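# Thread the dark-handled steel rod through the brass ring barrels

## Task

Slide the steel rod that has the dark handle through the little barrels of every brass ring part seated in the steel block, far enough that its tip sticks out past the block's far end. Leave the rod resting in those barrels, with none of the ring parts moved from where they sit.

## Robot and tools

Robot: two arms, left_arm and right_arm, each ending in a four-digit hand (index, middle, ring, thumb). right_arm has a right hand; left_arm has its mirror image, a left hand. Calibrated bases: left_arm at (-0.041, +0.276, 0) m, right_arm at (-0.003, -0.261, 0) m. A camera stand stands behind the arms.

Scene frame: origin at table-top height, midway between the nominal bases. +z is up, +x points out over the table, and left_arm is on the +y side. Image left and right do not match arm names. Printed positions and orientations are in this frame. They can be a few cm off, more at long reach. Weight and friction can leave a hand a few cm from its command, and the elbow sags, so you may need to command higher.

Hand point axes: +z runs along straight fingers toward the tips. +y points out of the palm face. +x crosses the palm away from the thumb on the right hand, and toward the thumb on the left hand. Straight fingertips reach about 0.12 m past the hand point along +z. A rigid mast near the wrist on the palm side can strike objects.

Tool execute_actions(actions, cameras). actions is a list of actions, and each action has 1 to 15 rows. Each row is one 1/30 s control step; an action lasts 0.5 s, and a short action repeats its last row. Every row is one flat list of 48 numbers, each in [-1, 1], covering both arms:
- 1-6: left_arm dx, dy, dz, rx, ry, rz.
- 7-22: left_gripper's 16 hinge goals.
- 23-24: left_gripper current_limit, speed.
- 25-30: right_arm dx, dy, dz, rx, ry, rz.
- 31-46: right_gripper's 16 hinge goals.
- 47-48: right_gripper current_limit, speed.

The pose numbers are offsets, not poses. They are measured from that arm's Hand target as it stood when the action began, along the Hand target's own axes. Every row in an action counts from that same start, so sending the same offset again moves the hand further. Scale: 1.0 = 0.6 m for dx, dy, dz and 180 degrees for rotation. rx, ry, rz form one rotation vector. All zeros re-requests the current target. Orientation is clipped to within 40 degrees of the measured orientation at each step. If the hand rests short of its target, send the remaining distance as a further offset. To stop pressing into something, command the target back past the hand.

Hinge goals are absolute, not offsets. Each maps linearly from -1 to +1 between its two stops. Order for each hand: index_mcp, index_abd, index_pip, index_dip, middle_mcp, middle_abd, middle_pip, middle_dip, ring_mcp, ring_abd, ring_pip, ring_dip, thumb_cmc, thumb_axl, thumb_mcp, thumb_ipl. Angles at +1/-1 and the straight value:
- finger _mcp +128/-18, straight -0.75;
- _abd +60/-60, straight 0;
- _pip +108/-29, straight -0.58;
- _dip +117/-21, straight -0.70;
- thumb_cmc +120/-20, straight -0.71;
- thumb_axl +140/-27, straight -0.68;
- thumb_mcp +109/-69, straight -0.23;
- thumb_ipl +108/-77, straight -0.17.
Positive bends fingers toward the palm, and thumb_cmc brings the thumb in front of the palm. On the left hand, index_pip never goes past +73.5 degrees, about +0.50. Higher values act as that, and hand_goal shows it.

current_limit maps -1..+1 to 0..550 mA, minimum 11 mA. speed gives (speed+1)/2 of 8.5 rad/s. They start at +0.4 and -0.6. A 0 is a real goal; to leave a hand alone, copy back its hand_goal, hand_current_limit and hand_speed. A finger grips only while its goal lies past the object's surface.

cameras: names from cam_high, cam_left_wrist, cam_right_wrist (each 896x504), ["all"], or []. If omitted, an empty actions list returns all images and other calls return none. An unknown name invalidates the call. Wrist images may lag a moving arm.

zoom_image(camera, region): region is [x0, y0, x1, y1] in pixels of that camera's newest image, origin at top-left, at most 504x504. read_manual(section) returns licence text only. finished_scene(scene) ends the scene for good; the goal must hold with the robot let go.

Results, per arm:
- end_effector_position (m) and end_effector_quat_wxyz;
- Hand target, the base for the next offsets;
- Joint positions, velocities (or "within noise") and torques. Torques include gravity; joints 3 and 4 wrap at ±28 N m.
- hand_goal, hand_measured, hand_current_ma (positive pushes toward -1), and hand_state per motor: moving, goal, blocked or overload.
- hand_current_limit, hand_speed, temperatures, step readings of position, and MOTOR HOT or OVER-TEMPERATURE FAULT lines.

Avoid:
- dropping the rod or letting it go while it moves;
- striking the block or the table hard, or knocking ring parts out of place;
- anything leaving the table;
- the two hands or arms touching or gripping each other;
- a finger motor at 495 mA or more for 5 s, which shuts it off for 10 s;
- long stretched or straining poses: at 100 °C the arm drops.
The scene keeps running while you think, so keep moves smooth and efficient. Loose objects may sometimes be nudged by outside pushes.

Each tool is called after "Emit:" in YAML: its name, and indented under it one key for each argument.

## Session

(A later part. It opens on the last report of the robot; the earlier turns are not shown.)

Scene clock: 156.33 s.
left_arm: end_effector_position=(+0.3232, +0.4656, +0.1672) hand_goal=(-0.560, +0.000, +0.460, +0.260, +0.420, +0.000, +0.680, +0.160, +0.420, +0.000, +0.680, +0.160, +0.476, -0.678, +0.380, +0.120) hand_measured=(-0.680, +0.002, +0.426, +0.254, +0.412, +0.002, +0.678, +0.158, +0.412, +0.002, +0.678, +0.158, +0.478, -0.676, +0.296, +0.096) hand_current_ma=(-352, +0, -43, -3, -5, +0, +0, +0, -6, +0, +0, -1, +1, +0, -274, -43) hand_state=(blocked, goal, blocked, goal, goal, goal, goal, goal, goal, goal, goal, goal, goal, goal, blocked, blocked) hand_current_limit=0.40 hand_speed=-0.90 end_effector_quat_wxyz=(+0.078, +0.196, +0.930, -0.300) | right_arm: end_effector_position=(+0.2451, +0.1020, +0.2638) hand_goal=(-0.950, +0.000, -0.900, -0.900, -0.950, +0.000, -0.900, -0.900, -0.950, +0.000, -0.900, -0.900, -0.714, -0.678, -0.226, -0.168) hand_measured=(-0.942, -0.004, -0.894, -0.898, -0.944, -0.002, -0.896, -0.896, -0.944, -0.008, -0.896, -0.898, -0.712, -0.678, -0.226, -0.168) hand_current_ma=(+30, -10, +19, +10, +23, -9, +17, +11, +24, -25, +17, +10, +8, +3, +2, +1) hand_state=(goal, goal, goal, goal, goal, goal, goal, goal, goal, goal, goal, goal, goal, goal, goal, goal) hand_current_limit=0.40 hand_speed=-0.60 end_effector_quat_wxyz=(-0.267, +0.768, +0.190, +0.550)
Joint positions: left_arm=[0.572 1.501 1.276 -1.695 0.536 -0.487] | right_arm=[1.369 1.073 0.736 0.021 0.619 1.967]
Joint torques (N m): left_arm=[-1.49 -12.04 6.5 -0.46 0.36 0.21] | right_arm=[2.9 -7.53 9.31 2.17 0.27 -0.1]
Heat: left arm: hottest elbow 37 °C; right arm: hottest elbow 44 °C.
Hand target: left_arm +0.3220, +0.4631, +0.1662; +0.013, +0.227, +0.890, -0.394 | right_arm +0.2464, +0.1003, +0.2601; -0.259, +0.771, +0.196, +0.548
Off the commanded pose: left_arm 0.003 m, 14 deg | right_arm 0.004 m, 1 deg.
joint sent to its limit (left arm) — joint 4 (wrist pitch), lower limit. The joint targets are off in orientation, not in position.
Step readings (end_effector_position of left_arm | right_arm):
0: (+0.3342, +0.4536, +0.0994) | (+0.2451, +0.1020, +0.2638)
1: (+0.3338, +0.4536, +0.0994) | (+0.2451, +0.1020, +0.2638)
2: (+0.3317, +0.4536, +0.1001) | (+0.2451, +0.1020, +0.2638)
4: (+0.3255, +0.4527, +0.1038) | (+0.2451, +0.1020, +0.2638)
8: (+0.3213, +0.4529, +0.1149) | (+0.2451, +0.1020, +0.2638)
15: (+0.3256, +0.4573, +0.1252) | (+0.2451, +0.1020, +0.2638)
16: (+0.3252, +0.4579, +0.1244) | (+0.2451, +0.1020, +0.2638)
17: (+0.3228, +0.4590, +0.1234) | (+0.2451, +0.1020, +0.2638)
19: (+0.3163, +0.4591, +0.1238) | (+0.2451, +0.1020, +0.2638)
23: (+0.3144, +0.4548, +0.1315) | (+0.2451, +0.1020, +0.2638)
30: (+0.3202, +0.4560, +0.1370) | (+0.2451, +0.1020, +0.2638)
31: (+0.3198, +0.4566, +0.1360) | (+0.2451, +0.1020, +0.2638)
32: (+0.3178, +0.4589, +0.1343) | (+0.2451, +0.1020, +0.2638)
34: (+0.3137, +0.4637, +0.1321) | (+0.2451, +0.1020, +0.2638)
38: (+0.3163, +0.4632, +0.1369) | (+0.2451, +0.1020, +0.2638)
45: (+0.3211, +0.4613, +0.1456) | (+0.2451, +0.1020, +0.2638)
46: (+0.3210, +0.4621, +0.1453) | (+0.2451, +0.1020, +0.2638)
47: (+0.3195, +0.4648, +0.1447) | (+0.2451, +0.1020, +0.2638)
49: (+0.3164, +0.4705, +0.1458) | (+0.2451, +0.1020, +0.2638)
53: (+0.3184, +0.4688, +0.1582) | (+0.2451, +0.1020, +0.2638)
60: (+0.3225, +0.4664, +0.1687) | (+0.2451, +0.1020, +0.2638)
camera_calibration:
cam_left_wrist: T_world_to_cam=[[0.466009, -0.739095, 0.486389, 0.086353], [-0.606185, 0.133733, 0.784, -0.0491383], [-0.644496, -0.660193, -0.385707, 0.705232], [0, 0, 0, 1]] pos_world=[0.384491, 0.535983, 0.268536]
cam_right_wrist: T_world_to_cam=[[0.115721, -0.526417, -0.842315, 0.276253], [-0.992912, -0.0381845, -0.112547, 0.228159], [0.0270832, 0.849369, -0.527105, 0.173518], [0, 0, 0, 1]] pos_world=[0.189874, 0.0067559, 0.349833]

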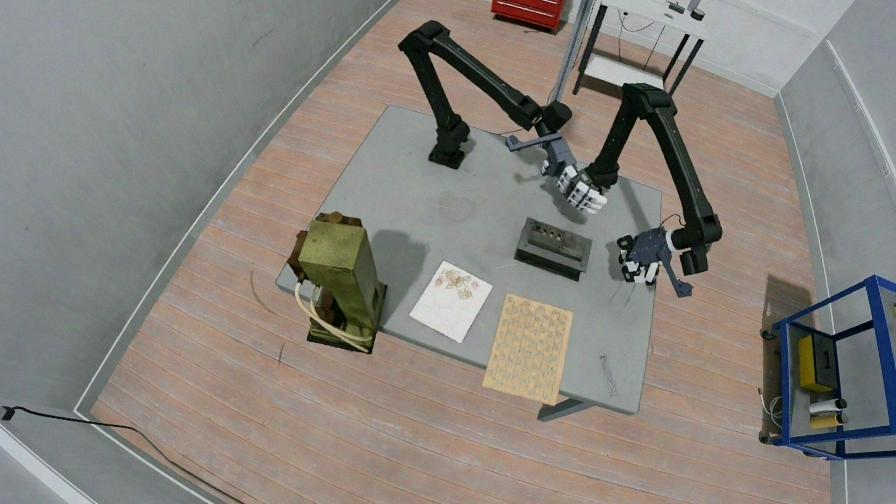

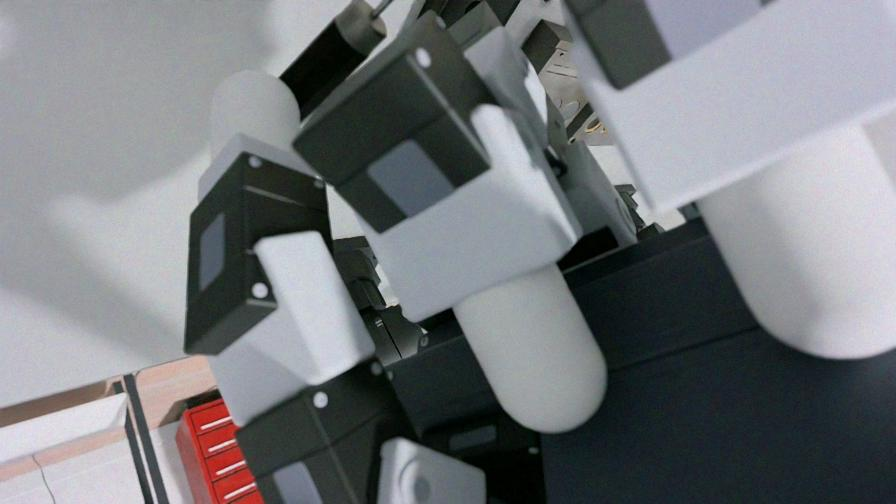

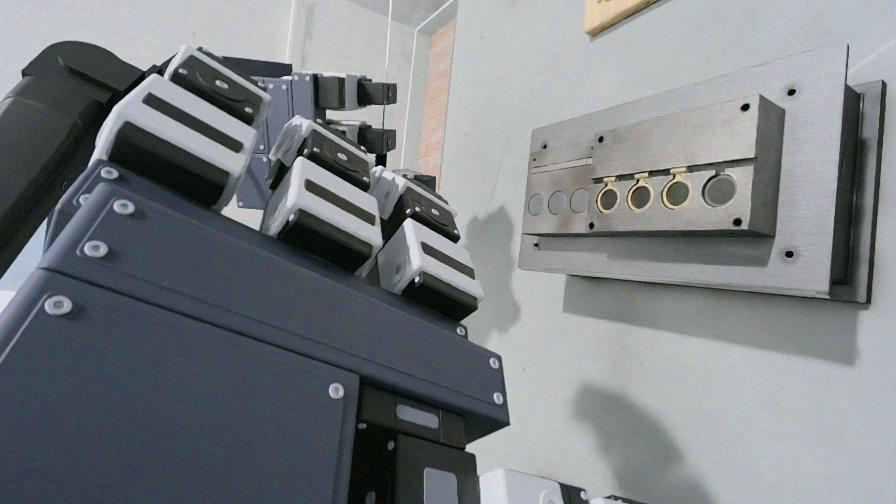

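Emit:
execute_actions:
  actions:
    - [[0,0,0,-0.0052,0.0619,0.0682,-0.56,0,0.46,0.26,0.42,0,0.68,0.16,0.42,0,0.68,0.16,0.477,-0.678,0.38,0.12,0.4,-0.9,0,0,0,0,0,0,-0.95,0,-0.9,-0.9,-0.95,0,-0.9,-0.9,-0.95,0,-0.9,-0.9,-0.714,-0.678,-0.226,-0.168,0.4,-0.6]]
    - [[0,0,0,-0.0052,0.0619,0.0682,-0.56,0,0.46,0.26,0.42,0,0.68,0.16,0.42,0,0.68,0.16,0.477,-0.678,0.38,0.12,0.4,-0.9,0,0,0,0,0,0,-0.95,0,-0.9,-0.9,-0.95,0,-0.9,-0.9,-0.95,0,-0.9,-0.9,-0.714,-0.678,-0.226,-0.168,0.4,-0.6]]
    - [[0,0,0,-0.0052,0.0619,0.0682,-0.56,0,0.46,0.26,0.42,0,0.68,0.16,0.42,0,0.68,0.16,0.477,-0.678,0.38,0.12,0.4,-0.9,0,0,0,0,0,0,-0.95,0,-0.9,-0.9,-0.95,0,-0.9,-0.9,-0.95,0,-0.9,-0.9,-0.714,-0.678,-0.226,-0.168,0.4,-0.6]]
    - [[0,0,0,-0.0052,0.0619,0.0682,-0.56,0,0.46,0.26,0.42,0,0.68,0.16,0.42,0,0.68,0.16,0.477,-0.678,0.38,0.12,0.4,-0.9,0,0,0,0,0,0,-0.95,0,-0.9,-0.9,-0.95,0,-0.9,-0.9,-0.95,0,-0.9,-0.9,-0.714,-0.678,-0.226,-0.168,0.4,-0.6]]
  cameras: ["cam_high","cam_left_wrist","cam_right_wrist"]

Scene clock: 160.13 s.
left_arm: end_effector_position=(+0.3206, +0.4665, +0.1625) hand_goal=(-0.560, +0.000, +0.460, +0.260, +0.420, +0.000, +0.680, +0.160, +0.420, +0.000, +0.680, +0.160, +0.476, -0.678, +0.380, +0.120) hand_measured=(-0.680, +0.002, +0.426, +0.254, +0.412, +0.002, +0.678, +0.158, +0.412, +0.002, +0.678, +0.158, +0.478, -0.676, +0.296, +0.096) hand_current_ma=(-352, +0, -44, -3, -5, +0, +0, +0, -6, +0, +0, -1, +1, +1, -274, -43) hand_state=(blocked, goal, blocked, goal, goal, goal, goal, goal, goal, goal, goal, goal, goal, goal, blocked, blocked) hand_current_limit=0.40 hand_speed=-0.90 end_effector_quat_wxyz=(-0.124, +0.702, +0.685, -0.147) | right_arm: end_effector_position=(+0.2451, +0.1020, +0.2638) hand_goal=(-0.950, +0.000, -0.900, -0.900, -0.950, +0.000, -0.900, -0.900, -0.950, +0.000, -0.900, -0.900, -0.714, -0.678, -0.226, -0.168) hand_measured=(-0.942, -0.004, -0.894, -0.898, -0.944, -0.002, -0.896, -0.896, -0.944, -0.008, -0.896, -0.898, -0.712, -0.678, -0.226, -0.168) hand_current_ma=(+30, -10, +19, +10, +23, -9, +17, +11, +24, -25, +17, +10, +8, +3, +2, +1) hand_state=(goal, goal, goal, goal, goal, goal, goal, goal, goal, goal, goal, goal, goal, goal, goal, goal) hand_current_limit=0.40 hand_speed=-0.60 end_effector_quat_wxyz=(-0.267, +0.768, +0.190, +0.550)
Joint positions: left_arm=[0.468 1.453 1.216 -1.695 -0.145 0.464] | right_arm=[1.369 1.073 0.736 0.021 0.619 1.967]
Joint torques (N m): left_arm=[-1.73 -11.63 7.1 -0.51 -0.18 0.14] | right_arm=[2.78 -7.06 9.28 2.18 0.29 -0.08]
Heat: left arm: hottest elbow 37 °C; right arm: hottest elbow 44 °C.
Hand target: left_arm +0.3220, +0.4630, +0.1661; -0.150, +0.695, +0.670, -0.214 | right_arm +0.2464, +0.1003, +0.2601; -0.259, +0.771, +0.196, +0.548
Off the commanded pose: left_arm 0.005 m, 8 deg | right_arm 0.004 m, 1 deg.
joint sent to its limit (left arm) — joint 4 (wrist pitch), lower limit. The joint targets are off in orientation, not in position.
Step readings (end_effector_position of left_arm | right_arm):
0: (+0.3232, +0.4656, +0.1672) | (+0.2451, +0.1020, +0.2638)
1: (+0.3228, +0.4663, +0.1669) | (+0.2451, +0.1020, +0.2638)
2: (+0.3214, +0.4689, +0.1660) | (+0.2451, +0.1020, +0.2638)
4: (+0.3177, +0.4733, +0.1635) | (+0.2451, +0.1020, +0.2638)
8: (+0.3171, +0.4700, +0.1607) | (+0.2451, +0.1020, +0.2638)
15: (+0.3216, +0.4673, +0.1627) | (+0.2451, +0.1020, +0.2638)
16: (+0.3215, +0.4679, +0.1627) | (+0.2451, +0.1020, +0.2638)
17: (+0.3205, +0.4702, +0.1624) | (+0.2451, +0.1020, +0.2638)
19: (+0.3172, +0.4742, +0.1619) | (+0.2451, +0.1020, +0.2638)
23: (+0.3170, +0.4715, +0.1617) | (+0.2451, +0.1020, +0.2638)
30: (+0.3215, +0.4684, +0.1632) | (+0.2451, +0.1020, +0.2638)
31: (+0.3214, +0.4689, +0.1631) | (+0.2451, +0.1020, +0.2638)
32: (+0.3205, +0.4712, +0.1631) | (+0.2451, +0.1020, +0.2638)
34: (+0.3179, +0.4753, +0.1626) | (+0.2451, +0.1020, +0.2638)
38: (+0.3180, +0.4732, +0.1622) | (+0.2451, +0.1020, +0.2638)
45: (+0.3211, +0.4692, +0.1625) | (+0.2451, +0.1020, +0.2638)
46: (+0.3210, +0.4695, +0.1625) | (+0.2451, +0.1020, +0.2638)
47: (+0.3200, +0.4717, +0.1626) | (+0.2451, +0.1020, +0.2638)
49: (+0.3182, +0.4757, +0.1629) | (+0.2451, +0.1020, +0.2638)
53: (+0.3188, +0.4738, +0.1630) | (+0.2451, +0.1020, +0.2638)
60: (+0.3201, +0.4688, +0.1626) | (+0.2451, +0.1020, +0.2638)
camera_calibration:
cam_left_wrist: T_world_to_cam=[[-0.602241, -0.770489, 0.208932, 0.492758], [-0.241028, 0.424994, 0.872517, -0.314433], [-0.76106, 0.475107, -0.441658, 0.219113], [0, 0, 0, 1]] pos_world=[0.387729, 0.409195, 0.268169]
cam_right_wrist: T_world_to_cam=[[0.115721, -0.526417, -0.842315, 0.276253], [-0.992912, -0.0381845, -0.112547, 0.228159], [0.0270832, 0.849369, -0.527105, 0.173518], [0, 0, 0, 1]] pos_world=[0.189874, 0.0067559, 0.349833]

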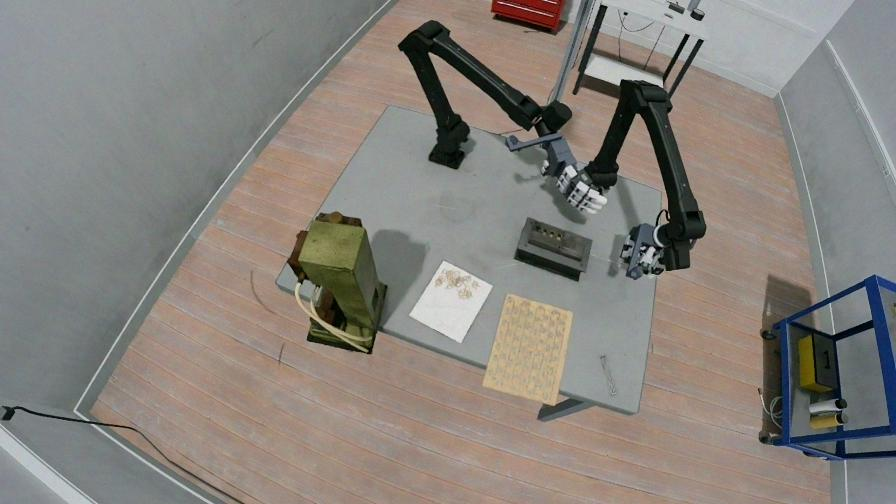

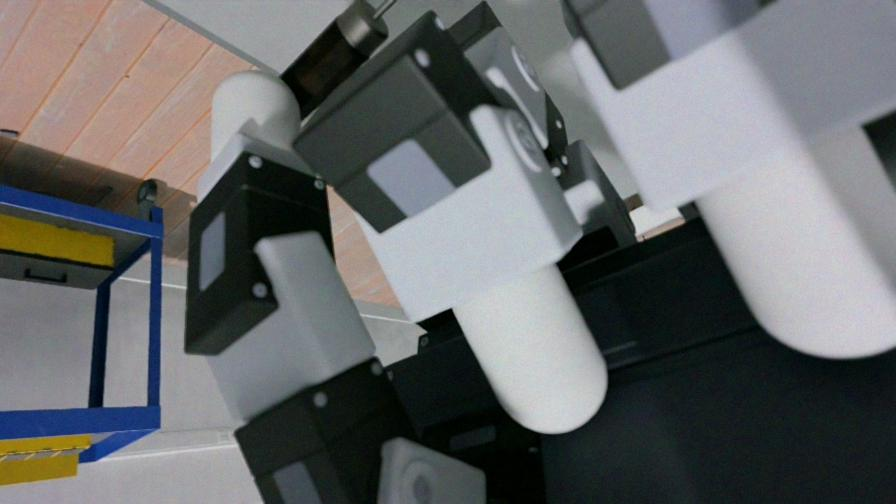

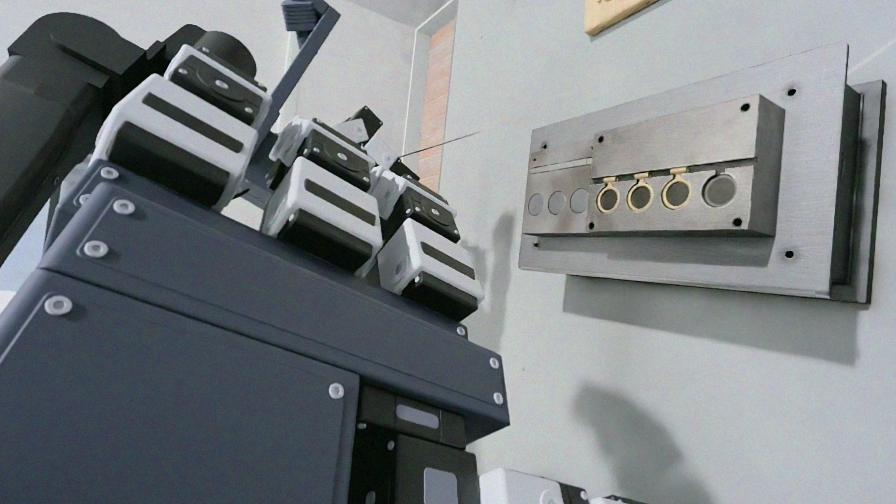

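Emit:
zoom_image:
  camera: "cam_right_wrist"
  region: [380, 80, 700, 260]

Emit:
zoom_image:
  camera: "cam_right_wrist"
  region: [390, 110, 490, 170]

Emit:
zoom_image:
  camera: "cam_high"
  region: [500, 190, 700, 310]

Scaled by 1.575 from the camera's 896x504 image, which has a finer 1280x720 frame.

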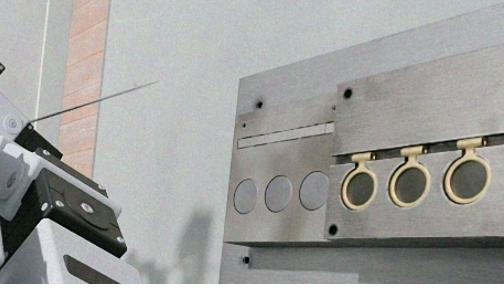

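Scaled by 5.040 from the camera's 896x504 image, which has a finer 1280x720 frame.

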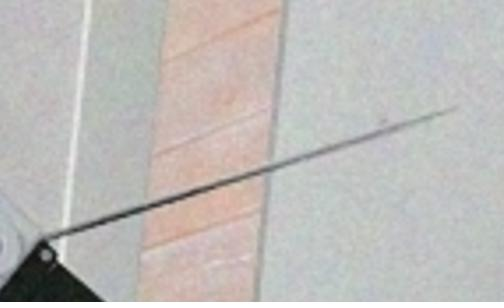

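Scaled by 2.520 from the camera's 896x504 image, which has a finer 1280x720 frame.

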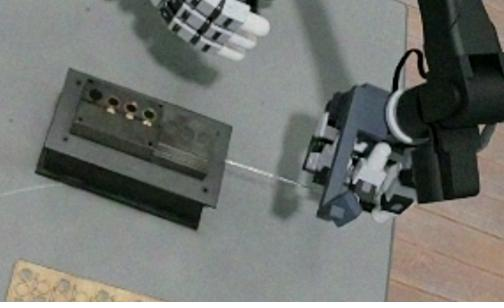

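Emit:
execute_actions:
  actions:
    - [[-0.0401,-0.0203,0.0373,0,0,0,-0.56,0,0.46,0.26,0.42,0,0.68,0.16,0.42,0,0.68,0.16,0.477,-0.678,0.38,0.12,0.4,-0.9,0,0,0,0,0,0,-0.95,0,-0.9,-0.9,-0.95,0,-0.9,-0.9,-0.95,0,-0.9,-0.9,-0.714,-0.678,-0.226,-0.168,0.4,-0.6]]
    - [[-0.0401,-0.0203,0.0373,0,0,0,-0.56,0,0.46,0.26,0.42,0,0.68,0.16,0.42,0,0.68,0.16,0.477,-0.678,0.38,0.12,0.4,-0.9,0,0,0,0,0,0,-0.95,0,-0.9,-0.9,-0.95,0,-0.9,-0.9,-0.95,0,-0.9,-0.9,-0.714,-0.678,-0.226,-0.168,0.4,-0.6]]
  cameras: ["cam_high","cam_right_wrist"]

Emit:
zoom_image:
  camera: "cam_right_wrist"
  region: [430, 100, 670, 260]

Emit:
zoom_image:
  camera: "cam_high"
  region: [500, 190, 700, 310]

Scene clock: 164.40 s.
left_arm: end_effector_position=(+0.2801, +0.4160, +0.1414) hand_goal=(-0.560, +0.000, +0.460, +0.260, +0.420, +0.000, +0.680, +0.160, +0.420, +0.000, +0.680, +0.160, +0.476, -0.678, +0.380, +0.120) hand_measured=(-0.680, +0.002, +0.426, +0.254, +0.412, +0.002, +0.678, +0.158, +0.412, +0.002, +0.678, +0.158, +0.478, -0.676, +0.296, +0.096) hand_current_ma=(-352, +0, -44, -3, -5, +0, +0, +0, -6, +0, +0, -1, +1, +1, -274, -43) hand_state=(blocked, goal, blocked, goal, goal, goal, goal, goal, goal, goal, goal, goal, goal, goal, blocked, blocked) hand_current_limit=0.40 hand_speed=-0.90 end_effector_quat_wxyz=(-0.131, +0.707, +0.673, -0.174) | right_arm: end_effector_position=(+0.2451, +0.1020, +0.2638) hand_goal=(-0.950, +0.000, -0.900, -0.900, -0.950, +0.000, -0.900, -0.900, -0.950, +0.000, -0.900, -0.900, -0.714, -0.678, -0.226, -0.168) hand_measured=(-0.942, -0.004, -0.894, -0.898, -0.944, -0.002, -0.896, -0.896, -0.944, -0.008, -0.896, -0.898, -0.712, -0.678, -0.226, -0.168) hand_current_ma=(+30, -10, +19, +10, +23, -9, +17, +11, +24, -25, +17, +10, +8, +3, +2, +1) hand_state=(goal, goal, goal, goal, goal, goal, goal, goal, goal, goal, goal, goal, goal, goal, goal, goal) hand_current_limit=0.40 hand_speed=-0.60 end_effector_quat_wxyz=(-0.267, +0.768, +0.190, +0.550)
Joint positions: left_arm=[0.394 1.358 1.06 -1.697 -0.116 0.417] | right_arm=[1.369 1.073 0.736 0.021 0.619 1.967]
Joint torques (N m): left_arm=[-1.14 -10.23 6.3 -0.5 0.06 0.01] | right_arm=[2.32 -7.41 9.18 2.19 0.28 -0.11]
Heat: left arm: hottest elbow 37 °C; right arm: hottest elbow 44 °C.
Hand target: left_arm +0.2781, +0.4131, +0.1441; -0.150, +0.695, +0.670, -0.214 | right_arm +0.2464, +0.1003, +0.2601; -0.259, +0.771, +0.196, +0.548
Off the commanded pose: left_arm 0.004 m, 5 deg | right_arm 0.004 m, 1 deg.
joint sent to its limit (left arm) — joint 4 (wrist pitch), lower limit. The joint targets are off in orientation, not in position.
Step readings (end_effector_position of left_arm | right_arm):
0: (+0.3207, +0.4665, +0.1625) | (+0.2451, +0.1020, +0.2638)
1: (+0.3205, +0.4664, +0.1623) | (+0.2451, +0.1020, +0.2638)
2: (+0.3197, +0.4656, +0.1617) | (+0.2451, +0.1020, +0.2638)
4: (+0.3146, +0.4599, +0.1581) | (+0.2451, +0.1020, +0.2638)
8: (+0.3037, +0.4455, +0.1510) | (+0.2451, +0.1020, +0.2638)
15: (+0.3022, +0.4410, +0.1520) | (+0.2451, +0.1020, +0.2638)
16: (+0.3019, +0.4409, +0.1520) | (+0.2451, +0.1020, +0.2638)
17: (+0.3008, +0.4393, +0.1512) | (+0.2451, +0.1020, +0.2638)
19: (+0.2938, +0.4334, +0.1473) | (+0.2451, +0.1020, +0.2638)
23: (+0.2818, +0.4192, +0.1403) | (+0.2451, +0.1020, +0.2638)
30: (+0.2803, +0.4157, +0.1414) | (+0.2451, +0.1020, +0.2638)
camera_calibration:
cam_right_wrist: T_world_to_cam=[[0.115721, -0.526417, -0.842315, 0.276253], [-0.992912, -0.0381845, -0.112547, 0.228159], [0.0270832, 0.849369, -0.527105, 0.173518], [0, 0, 0, 1]] pos_world=[0.189874, 0.0067559, 0.349833]
Images, in order (width x height): cam_high 896x504, cam_right_wrist 896x504.

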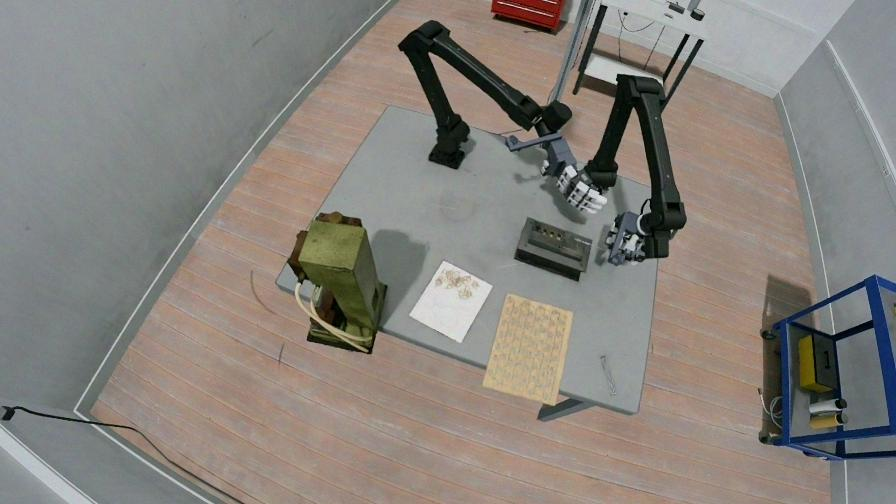

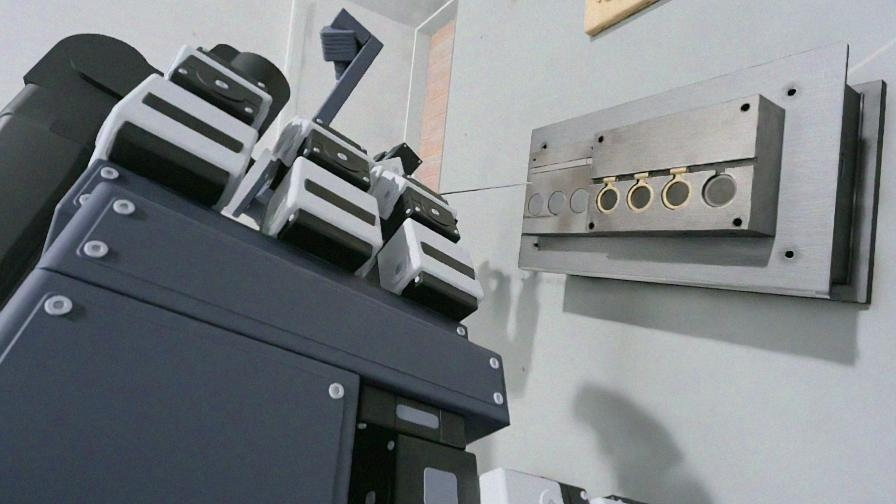

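Scaled by 2.100 from the camera's 896x504 image, which has a finer 1280x720 frame.

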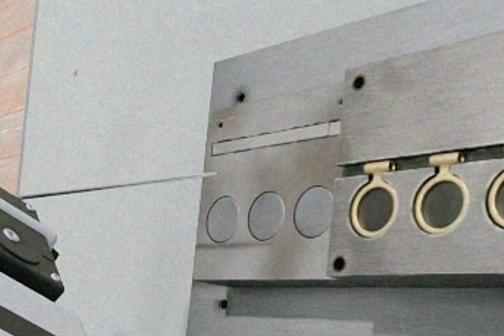

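Scaled by 2.520 from the camera's 896x504 image, which has a finer 1280x720 frame.

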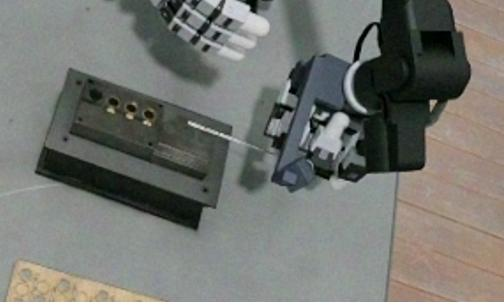

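Emit:
zoom_image:
  camera: "cam_right_wrist"
  region: [520, 130, 700, 220]

Emit:
zoom_image:
  camera: "cam_right_wrist"
  region: [440, 150, 620, 240]

Scaled by 2.800 from the camera's 896x504 image, which has a finer 1280x720 frame.

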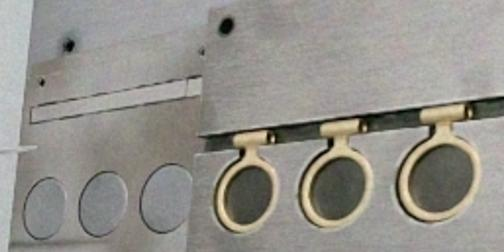

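Scaled by 2.800 from the camera's 896x504 image, which has a finer 1280x720 frame.

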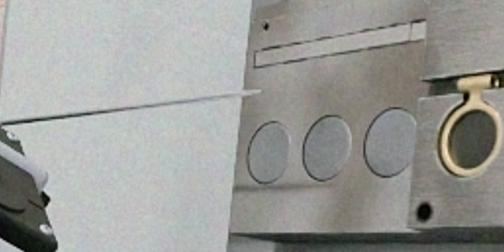

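Emit:
execute_actions:
  actions:
    - [[-0.0322,0.0038,0.015,-0.0383,0.0115,-0.0013,-0.56,0,0.46,0.26,0.42,0,0.68,0.16,0.42,0,0.68,0.16,0.477,-0.678,0.38,0.12,0.4,-0.9,0,0,0,0,0,0,-0.95,0,-0.9,-0.9,-0.95,0,-0.9,-0.9,-0.95,0,-0.9,-0.9,-0.714,-0.678,-0.226,-0.168,0.4,-0.6]]
    - [[0,0,0,0,0,0,-0.56,0,0.46,0.26,0.42,0,0.68,0.16,0.42,0,0.68,0.16,0.477,-0.678,0.38,0.12,0.4,-0.9,0,0,0,0,0,0,-0.95,0,-0.9,-0.9,-0.95,0,-0.9,-0.9,-0.95,0,-0.9,-0.9,-0.714,-0.678,-0.226,-0.168,0.4,-0.6]]
  cameras: ["cam_high","cam_left_wrist","cam_right_wrist"]

Emit:
zoom_image:
  camera: "cam_right_wrist"
  region: [440, 130, 700, 250]

Emit:
zoom_image:
  camera: "cam_right_wrist"
  region: [520, 150, 640, 210]

Scene clock: 172.20 s.
left_arm: end_effector_position=(+0.2745, +0.3945, +0.1361) hand_goal=(-0.560, +0.000, +0.460, +0.260, +0.420, +0.000, +0.680, +0.160, +0.420, +0.000, +0.680, +0.160, +0.476, -0.678, +0.380, +0.120) hand_measured=(-0.680, +0.002, +0.426, +0.254, +0.412, +0.002, +0.678, +0.158, +0.412, +0.002, +0.678, +0.158, +0.478, -0.676, +0.296, +0.096) hand_current_ma=(-352, +0, -44, -3, -5, +0, +0, +0, -6, +0, +0, -1, +1, +1, -274, -43) hand_state=(blocked, goal, blocked, goal, goal, goal, goal, goal, goal, goal, goal, goal, goal, goal, blocked, blocked) hand_current_limit=0.40 hand_speed=-0.90 end_effector_quat_wxyz=(-0.122, +0.706, +0.678, -0.166) | right_arm: end_effector_position=(+0.2451, +0.1020, +0.2638) hand_goal=(-0.950, +0.000, -0.900, -0.900, -0.950, +0.000, -0.900, -0.900, -0.950, +0.000, -0.900, -0.900, -0.714, -0.678, -0.226, -0.168) hand_measured=(-0.942, -0.004, -0.894, -0.898, -0.944, -0.002, -0.896, -0.896, -0.944, -0.008, -0.896, -0.898, -0.712, -0.678, -0.226, -0.168) hand_current_ma=(+30, -10, +19, +10, +23, -9, +17, +11, +24, -25, +17, +10, +8, +3, +2, +1) hand_state=(goal, goal, goal, goal, goal, goal, goal, goal, goal, goal, goal, goal, goal, goal, goal, goal) hand_current_limit=0.40 hand_speed=-0.60 end_effector_quat_wxyz=(-0.267, +0.768, +0.190, +0.550)
Joint positions: left_arm=[0.345 1.313 1.004 -1.669 -0.085 0.367] | right_arm=[1.369 1.073 0.736 0.021 0.619 1.967]
Joint torques (N m): left_arm=[-1.61 -8.94 6.31 -0.01 0.04 -0.02] | right_arm=[2.37 -6.71 9.18 2.06 0.29 -0.13]
Heat: left arm: hottest elbow 37 °C; right arm: hottest elbow 44 °C.
Hand target: left_arm +0.2754, +0.3931, +0.1370; -0.121, +0.705, +0.680, -0.160 | right_arm +0.2464, +0.1003, +0.2601; -0.259, +0.771, +0.196, +0.548
Off the commanded pose: left_arm 0.002 m, 1 deg | right_arm 0.004 m, 1 deg.
Step readings (end_effector_position of left_arm | right_arm):
0: (+0.2801, +0.4160, +0.1414) | (+0.2451, +0.1020, +0.2638)
1: (+0.2800, +0.4157, +0.1413) | (+0.2451, +0.1020, +0.2638)
2: (+0.2797, +0.4141, +0.1406) | (+0.2451, +0.1020, +0.2638)
4: (+0.2774, +0.4085, +0.1380) | (+0.2451, +0.1020, +0.2638)
8: (+0.2728, +0.3955, +0.1351) | (+0.2451, +0.1020, +0.2638)
15: (+0.2744, +0.3940, +0.1361) | (+0.2451, +0.1020, +0.2638)
16: (+0.2744, +0.3941, +0.1361) | (+0.2451, +0.1020, +0.2638)
17: (+0.2744, +0.3942, +0.1361) | (+0.2451, +0.1020, +0.2638)
19: (+0.2744, +0.3943, +0.1361) | (+0.2451, +0.1020, +0.2638)
23: (+0.2744, +0.3944, +0.1361) | (+0.2451, +0.1020, +0.2638)
30: (+0.2745, +0.3945, +0.1361) | (+0.2451, +0.1020, +0.2638)
camera_calibration:
cam_left_wrist: T_world_to_cam=[[-0.605333, -0.756615, 0.247196, 0.405196], [-0.215479, 0.45473, 0.86417, -0.289579], [-0.766251, 0.469845, -0.438298, 0.20961], [0, 0, 0, 1]] pos_world=[0.343494, 0.339774, 0.241954]
cam_right_wrist: T_world_to_cam=[[0.115721, -0.526417, -0.842315, 0.276253], [-0.992912, -0.0381845, -0.112547, 0.228159], [0.0270832, 0.849369, -0.527105, 0.173518], [0, 0, 0, 1]] pos_world=[0.189874, 0.0067559, 0.349833]

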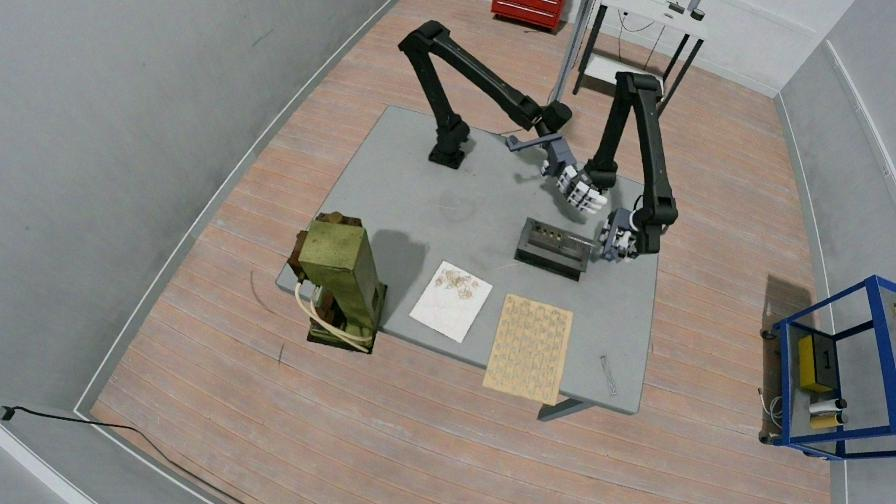

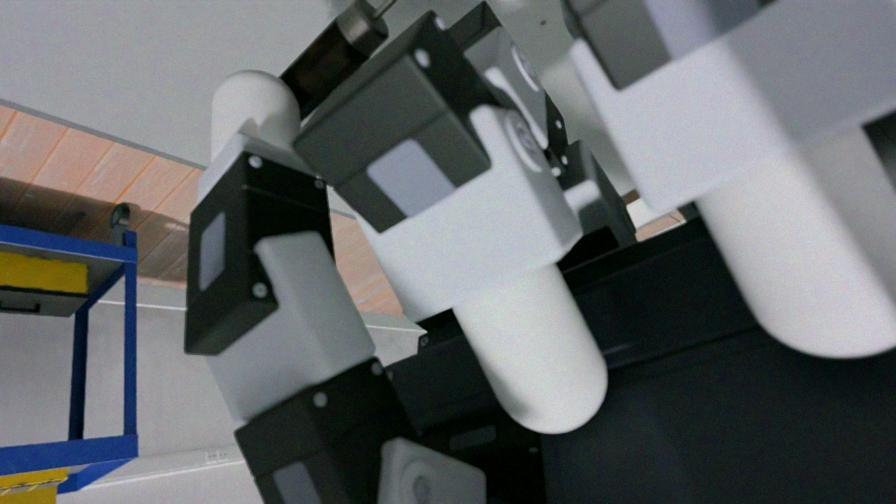

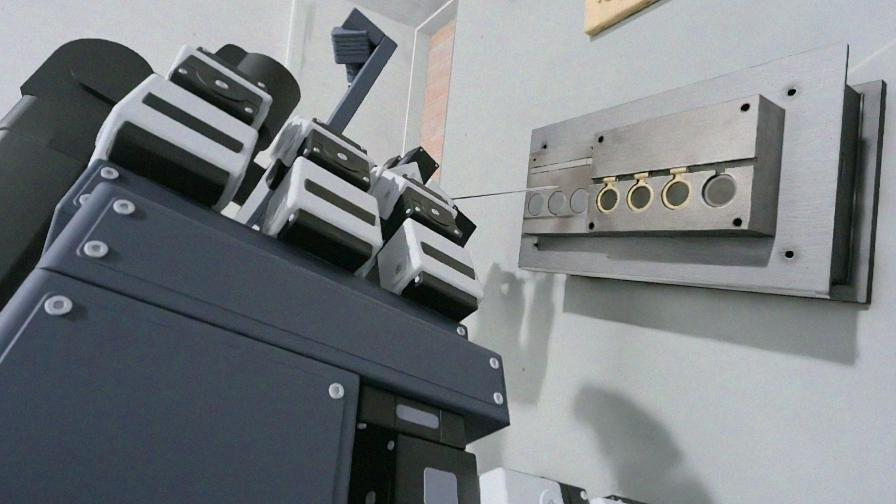

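Scaled by 1.938 from the camera's 896x504 image, which has a finer 1280x720 frame.

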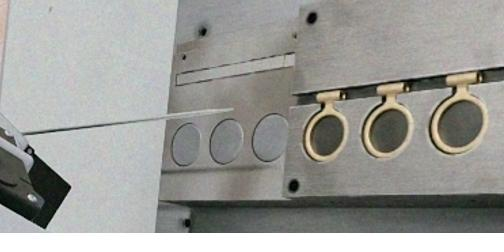

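Scaled by 4.200 from the camera's 896x504 image, which has a finer 1280x720 frame.

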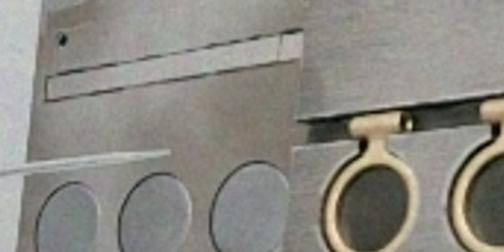

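Emit:
execute_actions:
  actions:
    - [[0.0002,0.0061,-0.0026,0,0,0,-0.56,0,0.46,0.26,0.42,0,0.68,0.16,0.42,0,0.68,0.16,0.477,-0.678,0.38,0.12,0.4,-0.9,0.0052,-0.035,-0.0642,0.0271,0.0394,-0.0792,-0.85,0,-0.576,-0.696,-0.85,0,-0.576,-0.696,-0.85,0,-0.576,-0.696,-0.714,-0.678,0.78,-0.168,0.4,-0.6]]
    - [[0,0,0,0,0,0,-0.56,0,0.46,0.26,0.42,0,0.68,0.16,0.42,0,0.68,0.16,0.477,-0.678,0.38,0.12,0.4,-0.9,0.0217,-0.0368,-0.0593,0.0271,0.0394,-0.0792,-0.85,0,-0.576,-0.696,-0.85,0,-0.576,-0.696,-0.85,0,-0.576,-0.696,-0.714,-0.678,0.78,-0.168,0.4,-0.6]]
    - [[0,0,0,0,0,0,-0.56,0,0.46,0.26,0.42,0,0.68,0.16,0.42,0,0.68,0.16,0.477,-0.678,0.38,0.12,0.4,-0.9,0.0377,-0.0343,-0.0527,0.0271,0.0394,-0.0792,-0.85,0,-0.576,-0.696,-0.85,0,-0.576,-0.696,-0.85,0,-0.576,-0.696,-0.714,-0.678,0.78,-0.168,0.4,-0.6]]
  cameras: ["cam_high","cam_right_wrist"]

Scene clock: 180.90 s.
left_arm: end_effector_position=(+0.2747, +0.3941, +0.1361) hand_goal=(-0.560, +0.000, +0.460, +0.260, +0.420, +0.000, +0.680, +0.160, +0.420, +0.000, +0.680, +0.160, +0.476, -0.678, +0.380, +0.120) hand_measured=(-0.680, +0.002, +0.426, +0.254, +0.412, +0.002, +0.678, +0.158, +0.412, +0.002, +0.678, +0.158, +0.478, -0.676, +0.296, +0.096) hand_current_ma=(-352, +0, -44, -3, -5, +0, +0, +0, -6, +0, +0, -1, +1, +1, -274, -43) hand_state=(blocked, goal, blocked, goal, goal, goal, goal, goal, goal, goal, goal, goal, goal, goal, blocked, blocked) hand_current_limit=0.40 hand_speed=-0.90 end_effector_quat_wxyz=(-0.122, +0.705, +0.678, -0.166) | right_arm: end_effector_position=(+0.1283, +0.0796, +0.3095) hand_goal=(-0.850, +0.000, -0.576, -0.696, -0.850, +0.000, -0.576, -0.696, -0.850, +0.000, -0.576, -0.696, -0.714, -0.678, +0.780, -0.168) hand_measured=(-0.854, -0.004, -0.578, -0.698, -0.852, -0.002, -0.578, -0.698, -0.852, -0.008, -0.578, -0.698, -0.712, -0.678, +0.668, -0.168) hand_current_ma=(-11, -10, -8, -10, -9, -9, -7, -10, -10, -25, -7, -9, +5, +2, -385, +1) hand_state=(goal, goal, goal, goal, goal, goal, goal, goal, goal, goal, goal, goal, goal, goal, blocked, goal) hand_current_limit=0.40 hand_speed=-0.60 end_effector_quat_wxyz=(-0.164, +0.504, +0.478, +0.700)
Joint positions: left_arm=[0.343 1.313 1.004 -1.669 -0.084 0.363] | right_arm=[1.743 0.907 0.376 0.577 0.721 1.012]
Joint torques (N m): left_arm=[-2.02 -8.06 6.95 -0.13 0.09 -0.04] | right_arm=[2.73 -3.37 8.43 3.17 -0.14 -0.21]
Heat: left arm: hottest elbow 37 °C; right arm: hottest elbow 44 °C.
Hand target: left_arm +0.2793, +0.3931, +0.1370; -0.121, +0.705, +0.680, -0.160 | right_arm +0.1265, +0.0794, +0.3111; -0.167, +0.497, +0.477, +0.705
Off the commanded pose: left_arm 0.005 m, 1 deg | right_arm 0.002 m, 1 deg.
Step readings (end_effector_position of left_arm | right_arm):
0: (+0.2745, +0.3946, +0.1361) | (+0.2451, +0.1020, +0.2638)
1: (+0.2745, +0.3946, +0.1361) | (+0.2451, +0.1017, +0.2637)
2: (+0.2745, +0.3945, +0.1361) | (+0.2439, +0.1006, +0.2641)
4: (+0.2746, +0.3941, +0.1361) | (+0.2374, +0.0956, +0.2651)
8: (+0.2746, +0.3942, +0.1361) | (+0.2151, +0.0925, +0.2607)
15: (+0.2747, +0.3941, +0.1361) | (+0.2070, +0.0943, +0.2671)
16: (+0.2747, +0.3941, +0.1361) | (+0.2071, +0.0941, +0.2683)
17: (+0.2747, +0.3941, +0.1361) | (+0.2055, +0.0935, +0.2704)
19: (+0.2747, +0.3941, +0.1361) | (+0.1983, +0.0896, +0.2744)
23: (+0.2747, +0.3941, +0.1361) | (+0.1754, +0.0880, +0.2789)
30: (+0.2747, +0.3941, +0.1361) | (+0.1681, +0.0872, +0.2862)
31: (+0.2747, +0.3941, +0.1361) | (+0.1680, +0.0869, +0.2869)
32: (+0.2747, +0.3941, +0.1361) | (+0.1659, +0.0869, +0.2885)
34: (+0.2747, +0.3941, +0.1361) | (+0.1582, +0.0848, +0.2917)
38: (+0.2747, +0.3941, +0.1361) | (+0.1367, +0.0826, +0.2956)
45: (+0.2747, +0.3941, +0.1361) | (+0.1293, +0.0805, +0.3039)
camera_calibration:
cam_right_wrist: T_world_to_cam=[[0.780924, -0.531349, -0.328368, 0.0724199], [-0.591998, -0.461922, -0.660429, 0.268349], [0.199238, 0.710138, -0.675284, 0.254556], [0, 0, 0, 1]] pos_world=[0.0515904, -0.0183334, 0.372903]
Images, in order (width x height): cam_high 896x504, cam_right_wrist 896x504.

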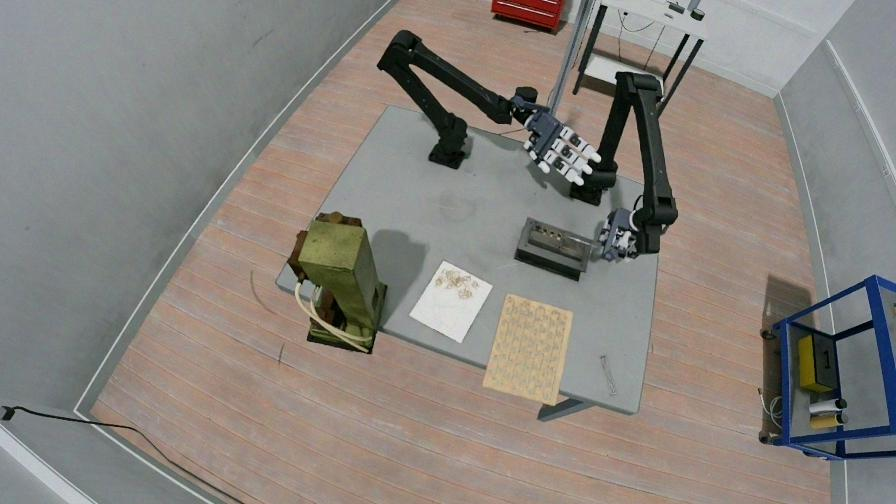

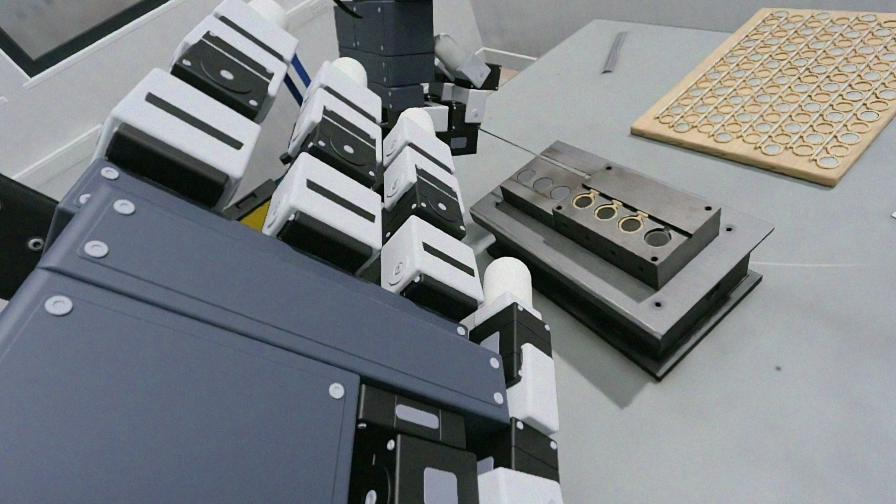

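Emit:
zoom_image:
  camera: "cam_right_wrist"
  region: [470, 110, 730, 290]

Emit:
zoom_image:
  camera: "cam_right_wrist"
  region: [480, 120, 600, 210]

Emit:
zoom_image:
  camera: "cam_right_wrist"
  region: [540, 160, 680, 260]

Scaled by 1.938 from the camera's 896x504 image, which has a finer 1280x720 frame.

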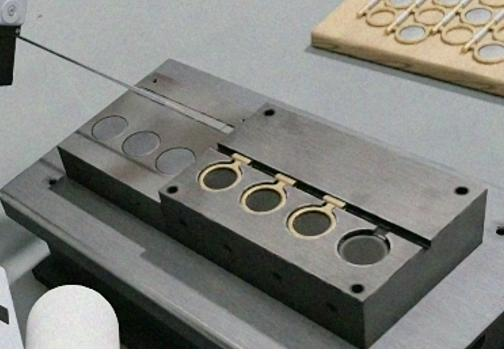

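Scaled by 4.200 from the camera's 896x504 image, which has a finer 1280x720 frame.

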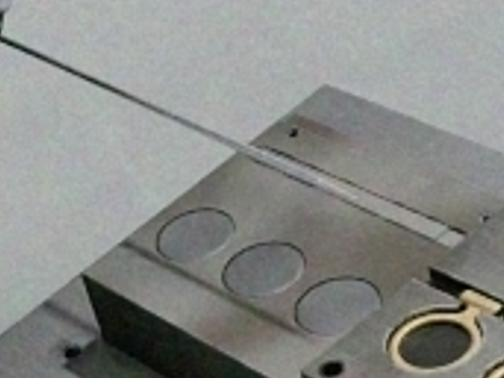

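Scaled by 3.600 from the camera's 896x504 image, which has a finer 1280x720 frame.

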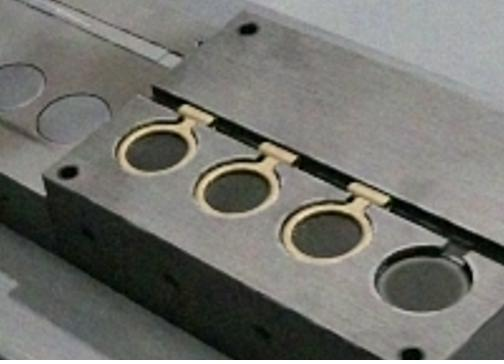

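Emit:
execute_actions:
  actions:
    - [[0.0022,0.0207,0.0273,0,0,0,-0.56,0,0.46,0.26,0.42,0,0.68,0.16,0.42,0,0.68,0.16,0.477,-0.678,0.38,0.12,0.4,-0.9,0,0,0,0,0,0,-0.85,0,-0.576,-0.696,-0.85,0,-0.576,-0.696,-0.85,0,-0.576,-0.696,-0.714,-0.678,0.65,-0.168,0.4,-0.6]]
  cameras: ["cam_right_wrist"]

Emit:
zoom_image:
  camera: "cam_right_wrist"
  region: [480, 120, 600, 210]

Emit:
zoom_image:
  camera: "cam_right_wrist"
  region: [540, 150, 660, 230]

Scene clock: 184.23 s.
left_arm: end_effector_position=(+0.2826, +0.3951, +0.1220) hand_goal=(-0.560, +0.000, +0.460, +0.260, +0.420, +0.000, +0.680, +0.160, +0.420, +0.000, +0.680, +0.160, +0.476, -0.678, +0.380, +0.120) hand_measured=(-0.680, +0.002, +0.426, +0.254, +0.412, +0.002, +0.678, +0.158, +0.412, +0.002, +0.678, +0.158, +0.478, -0.676, +0.296, +0.096) hand_current_ma=(-352, +0, -44, -3, -5, +0, +0, +0, -6, +0, +0, -1, +1, +1, -274, -43) hand_state=(blocked, goal, blocked, goal, goal, goal, goal, goal, goal, goal, goal, goal, goal, goal, blocked, blocked) hand_current_limit=0.40 hand_speed=-0.90 end_effector_quat_wxyz=(-0.118, +0.707, +0.680, -0.158) | right_arm: end_effector_position=(+0.1280, +0.0797, +0.3118) hand_goal=(-0.850, +0.000, -0.576, -0.696, -0.850, +0.000, -0.576, -0.696, -0.850, +0.000, -0.576, -0.696, -0.714, -0.678, +0.650, -0.168) hand_measured=(-0.854, -0.004, -0.578, -0.698, -0.852, -0.002, -0.578, -0.698, -0.852, -0.008, -0.578, -0.698, -0.714, -0.678, +0.646, -0.168) hand_current_ma=(-11, -10, -8, -10, -9, -9, -7, -10, -10, -25, -7, -9, +2, +0, -22, +1) hand_state=(goal, goal, goal, goal, goal, goal, goal, goal, goal, goal, goal, goal, goal, goal, goal, goal) hand_current_limit=0.40 hand_speed=-0.60 end_effector_quat_wxyz=(-0.166, +0.501, +0.476, +0.703)
Joint positions: left_arm=[0.338 1.334 0.986 -1.612 -0.082 0.359] | right_arm=[1.743 0.907 0.376 0.59 0.719 1.005]
Joint torques (N m): left_arm=[-1.96 -7.41 6.31 -0.16 0.06 -0.03] | right_arm=[2.96 -3.37 8.35 3.1 -0.13 -0.16]
Heat: left arm: hottest elbow 36 °C; right arm: hottest elbow 44 °C.
Hand target: left_arm +0.2844, +0.3931, +0.1171; -0.121, +0.705, +0.680, -0.160 | right_arm +0.1265, +0.0794, +0.3111; -0.167, +0.497, +0.477, +0.705
Off the commanded pose: left_arm 0.006 m, 0 deg | right_arm 0.002 m, 1 deg.
Step readings (end_effector_position of left_arm | right_arm):
0: (+0.2747, +0.3941, +0.1361) | (+0.1283, +0.0796, +0.3095)
1: (+0.2749, +0.3941, +0.1361) | (+0.1282, +0.0797, +0.3095)
2: (+0.2759, +0.3944, +0.1358) | (+0.1282, +0.0797, +0.3097)
4: (+0.2794, +0.3952, +0.1341) | (+0.1281, +0.0798, +0.3104)
8: (+0.2820, +0.3950, +0.1270) | (+0.1281, +0.0797, +0.3113)
15: (+0.2825, +0.3950, +0.1220) | (+0.1280, +0.0797, +0.3118)
camera_calibration:
cam_right_wrist: T_world_to_cam=[[0.783271, -0.526932, -0.329894, 0.0733407], [-0.588515, -0.457471, -0.666611, 0.270838], [0.200342, 0.716284, -0.668431, 0.25338], [0, 0, 0, 1]] pos_world=[0.0511841, -0.0189461, 0.374106]
Images, in order (width x height): cam_right_wrist 896x504.

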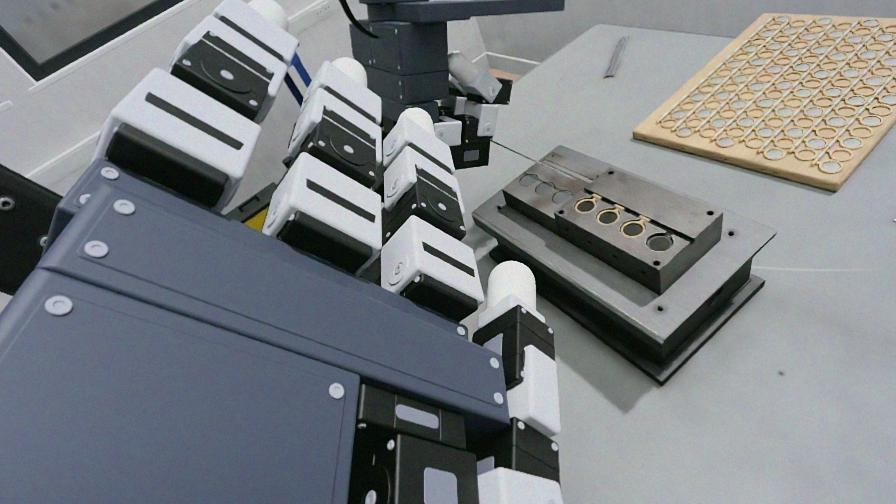

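Scaled by 4.200 from the camera's 896x504 image, which has a finer 1280x720 frame.

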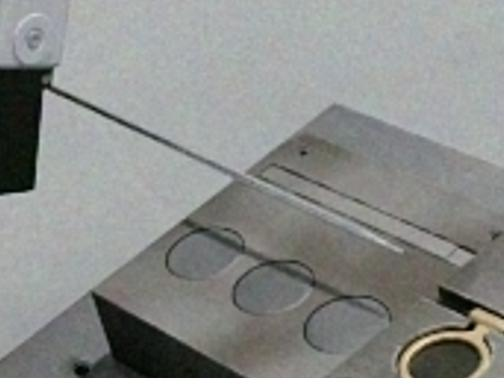

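Scaled by 4.200 from the camera's 896x504 image, which has a finer 1280x720 frame.

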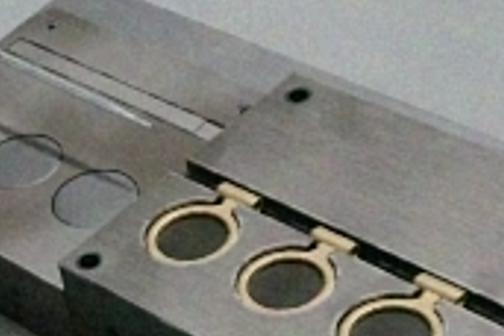

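Emit:
execute_actions:
  actions:
    - [[-0.0092,0.0037,0.0123,0,0,0,-0.56,0,0.46,0.26,0.42,0,0.68,0.16,0.42,0,0.68,0.16,0.477,-0.678,0.38,0.12,0.4,-0.9,0,0,0,0,0,0,-0.85,0,-0.576,-0.696,-0.85,0,-0.576,-0.696,-0.85,0,-0.576,-0.696,-0.714,-0.678,0.65,-0.168,0.4,-0.6]]
  cameras: ["cam_right_wrist"]

Emit:
zoom_image:
  camera: "cam_right_wrist"
  region: [480, 120, 600, 210]

Emit:
zoom_image:
  camera: "cam_right_wrist"
  region: [550, 160, 640, 220]

Scene clock: 186.60 s.
left_arm: end_effector_position=(+0.2823, +0.3889, +0.1150) hand_goal=(-0.560, +0.000, +0.460, +0.260, +0.420, +0.000, +0.680, +0.160, +0.420, +0.000, +0.680, +0.160, +0.476, -0.678, +0.380, +0.120) hand_measured=(-0.680, +0.002, +0.426, +0.254, +0.412, +0.002, +0.678, +0.158, +0.412, +0.002, +0.678, +0.158, +0.478, -0.676, +0.296, +0.096) hand_current_ma=(-352, +0, -44, -3, -5, +0, +0, +0, -6, +0, +0, -1, +1, +1, -274, -43) hand_state=(blocked, goal, blocked, goal, goal, goal, goal, goal, goal, goal, goal, goal, goal, goal, blocked, blocked) hand_current_limit=0.40 hand_speed=-0.90 end_effector_quat_wxyz=(-0.118, +0.707, +0.679, -0.157) | right_arm: end_effector_position=(+0.1280, +0.0797, +0.3118) hand_goal=(-0.850, +0.000, -0.576, -0.696, -0.850, +0.000, -0.576, -0.696, -0.850, +0.000, -0.576, -0.696, -0.714, -0.678, +0.650, -0.168) hand_measured=(-0.854, -0.004, -0.578, -0.698, -0.852, -0.002, -0.578, -0.698, -0.852, -0.008, -0.578, -0.698, -0.714, -0.678, +0.646, -0.168) hand_current_ma=(-11, -10, -8, -10, -9, -9, -7, -10, -10, -25, -7, -9, +2, +0, -22, +1) hand_state=(goal, goal, goal, goal, goal, goal, goal, goal, goal, goal, goal, goal, goal, goal, goal, goal) hand_current_limit=0.40 hand_speed=-0.60 end_effector_quat_wxyz=(-0.166, +0.501, +0.476, +0.703)
Joint positions: left_arm=[0.321 1.334 0.966 -1.592 -0.076 0.344] | right_arm=[1.743 0.907 0.376 0.59 0.719 1.005]
Joint torques (N m): left_arm=[-1.73 -7.71 6.28 -0.06 0.03 -0.04] | right_arm=[2.84 -3.72 8.21 3.02 -0.14 -0.19]
Heat: left arm: hottest elbow 37 °C; right arm: hottest elbow 43 °C.
Hand target: left_arm +0.2835, +0.3871, +0.1098; -0.121, +0.705, +0.680, -0.160 | right_arm +0.1265, +0.0794, +0.3111; -0.167, +0.497, +0.477, +0.705
Off the commanded pose: left_arm 0.006 m, 1 deg | right_arm 0.002 m, 1 deg.
Step readings (end_effector_position of left_arm | right_arm):
0: (+0.2827, +0.3952, +0.1220) | (+0.1280, +0.0797, +0.3118)
1: (+0.2826, +0.3950, +0.1218) | (+0.1280, +0.0797, +0.3118)
2: (+0.2829, +0.3948, +0.1214) | (+0.1280, +0.0797, +0.3118)
4: (+0.2832, +0.3934, +0.1198) | (+0.1280, +0.0797, +0.3118)
8: (+0.2819, +0.3892, +0.1157) | (+0.1280, +0.0797, +0.3118)
15: (+0.2823, +0.3888, +0.1150) | (+0.1280, +0.0797, +0.3118)
camera_calibration:
cam_right_wrist: T_world_to_cam=[[0.783271, -0.526932, -0.329894, 0.0733407], [-0.588515, -0.457471, -0.666611, 0.270838], [0.200342, 0.716284, -0.668431, 0.25338], [0, 0, 0, 1]] pos_world=[0.0511841, -0.0189461, 0.374106]
Images, in order (width x height): cam_right_wrist 896x504.

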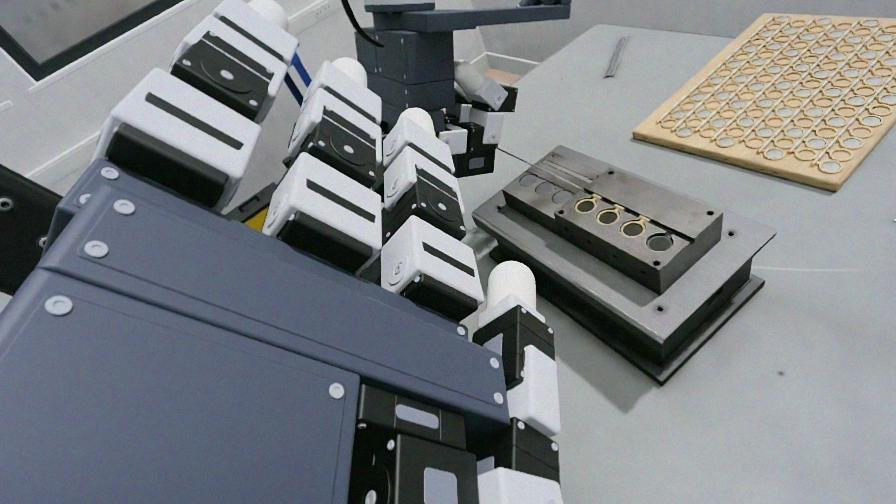

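Scaled by 4.200 from the camera's 896x504 image, which has a finer 1280x720 frame.

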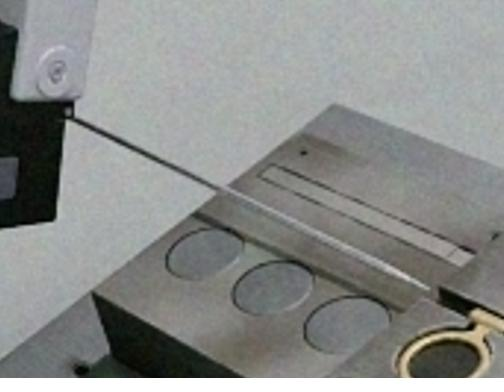

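Scaled by 5.600 from the camera's 896x504 image, which has a finer 1280x720 frame.

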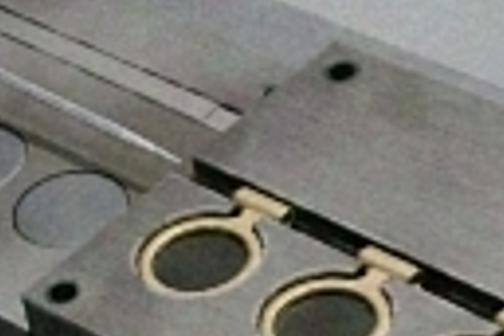

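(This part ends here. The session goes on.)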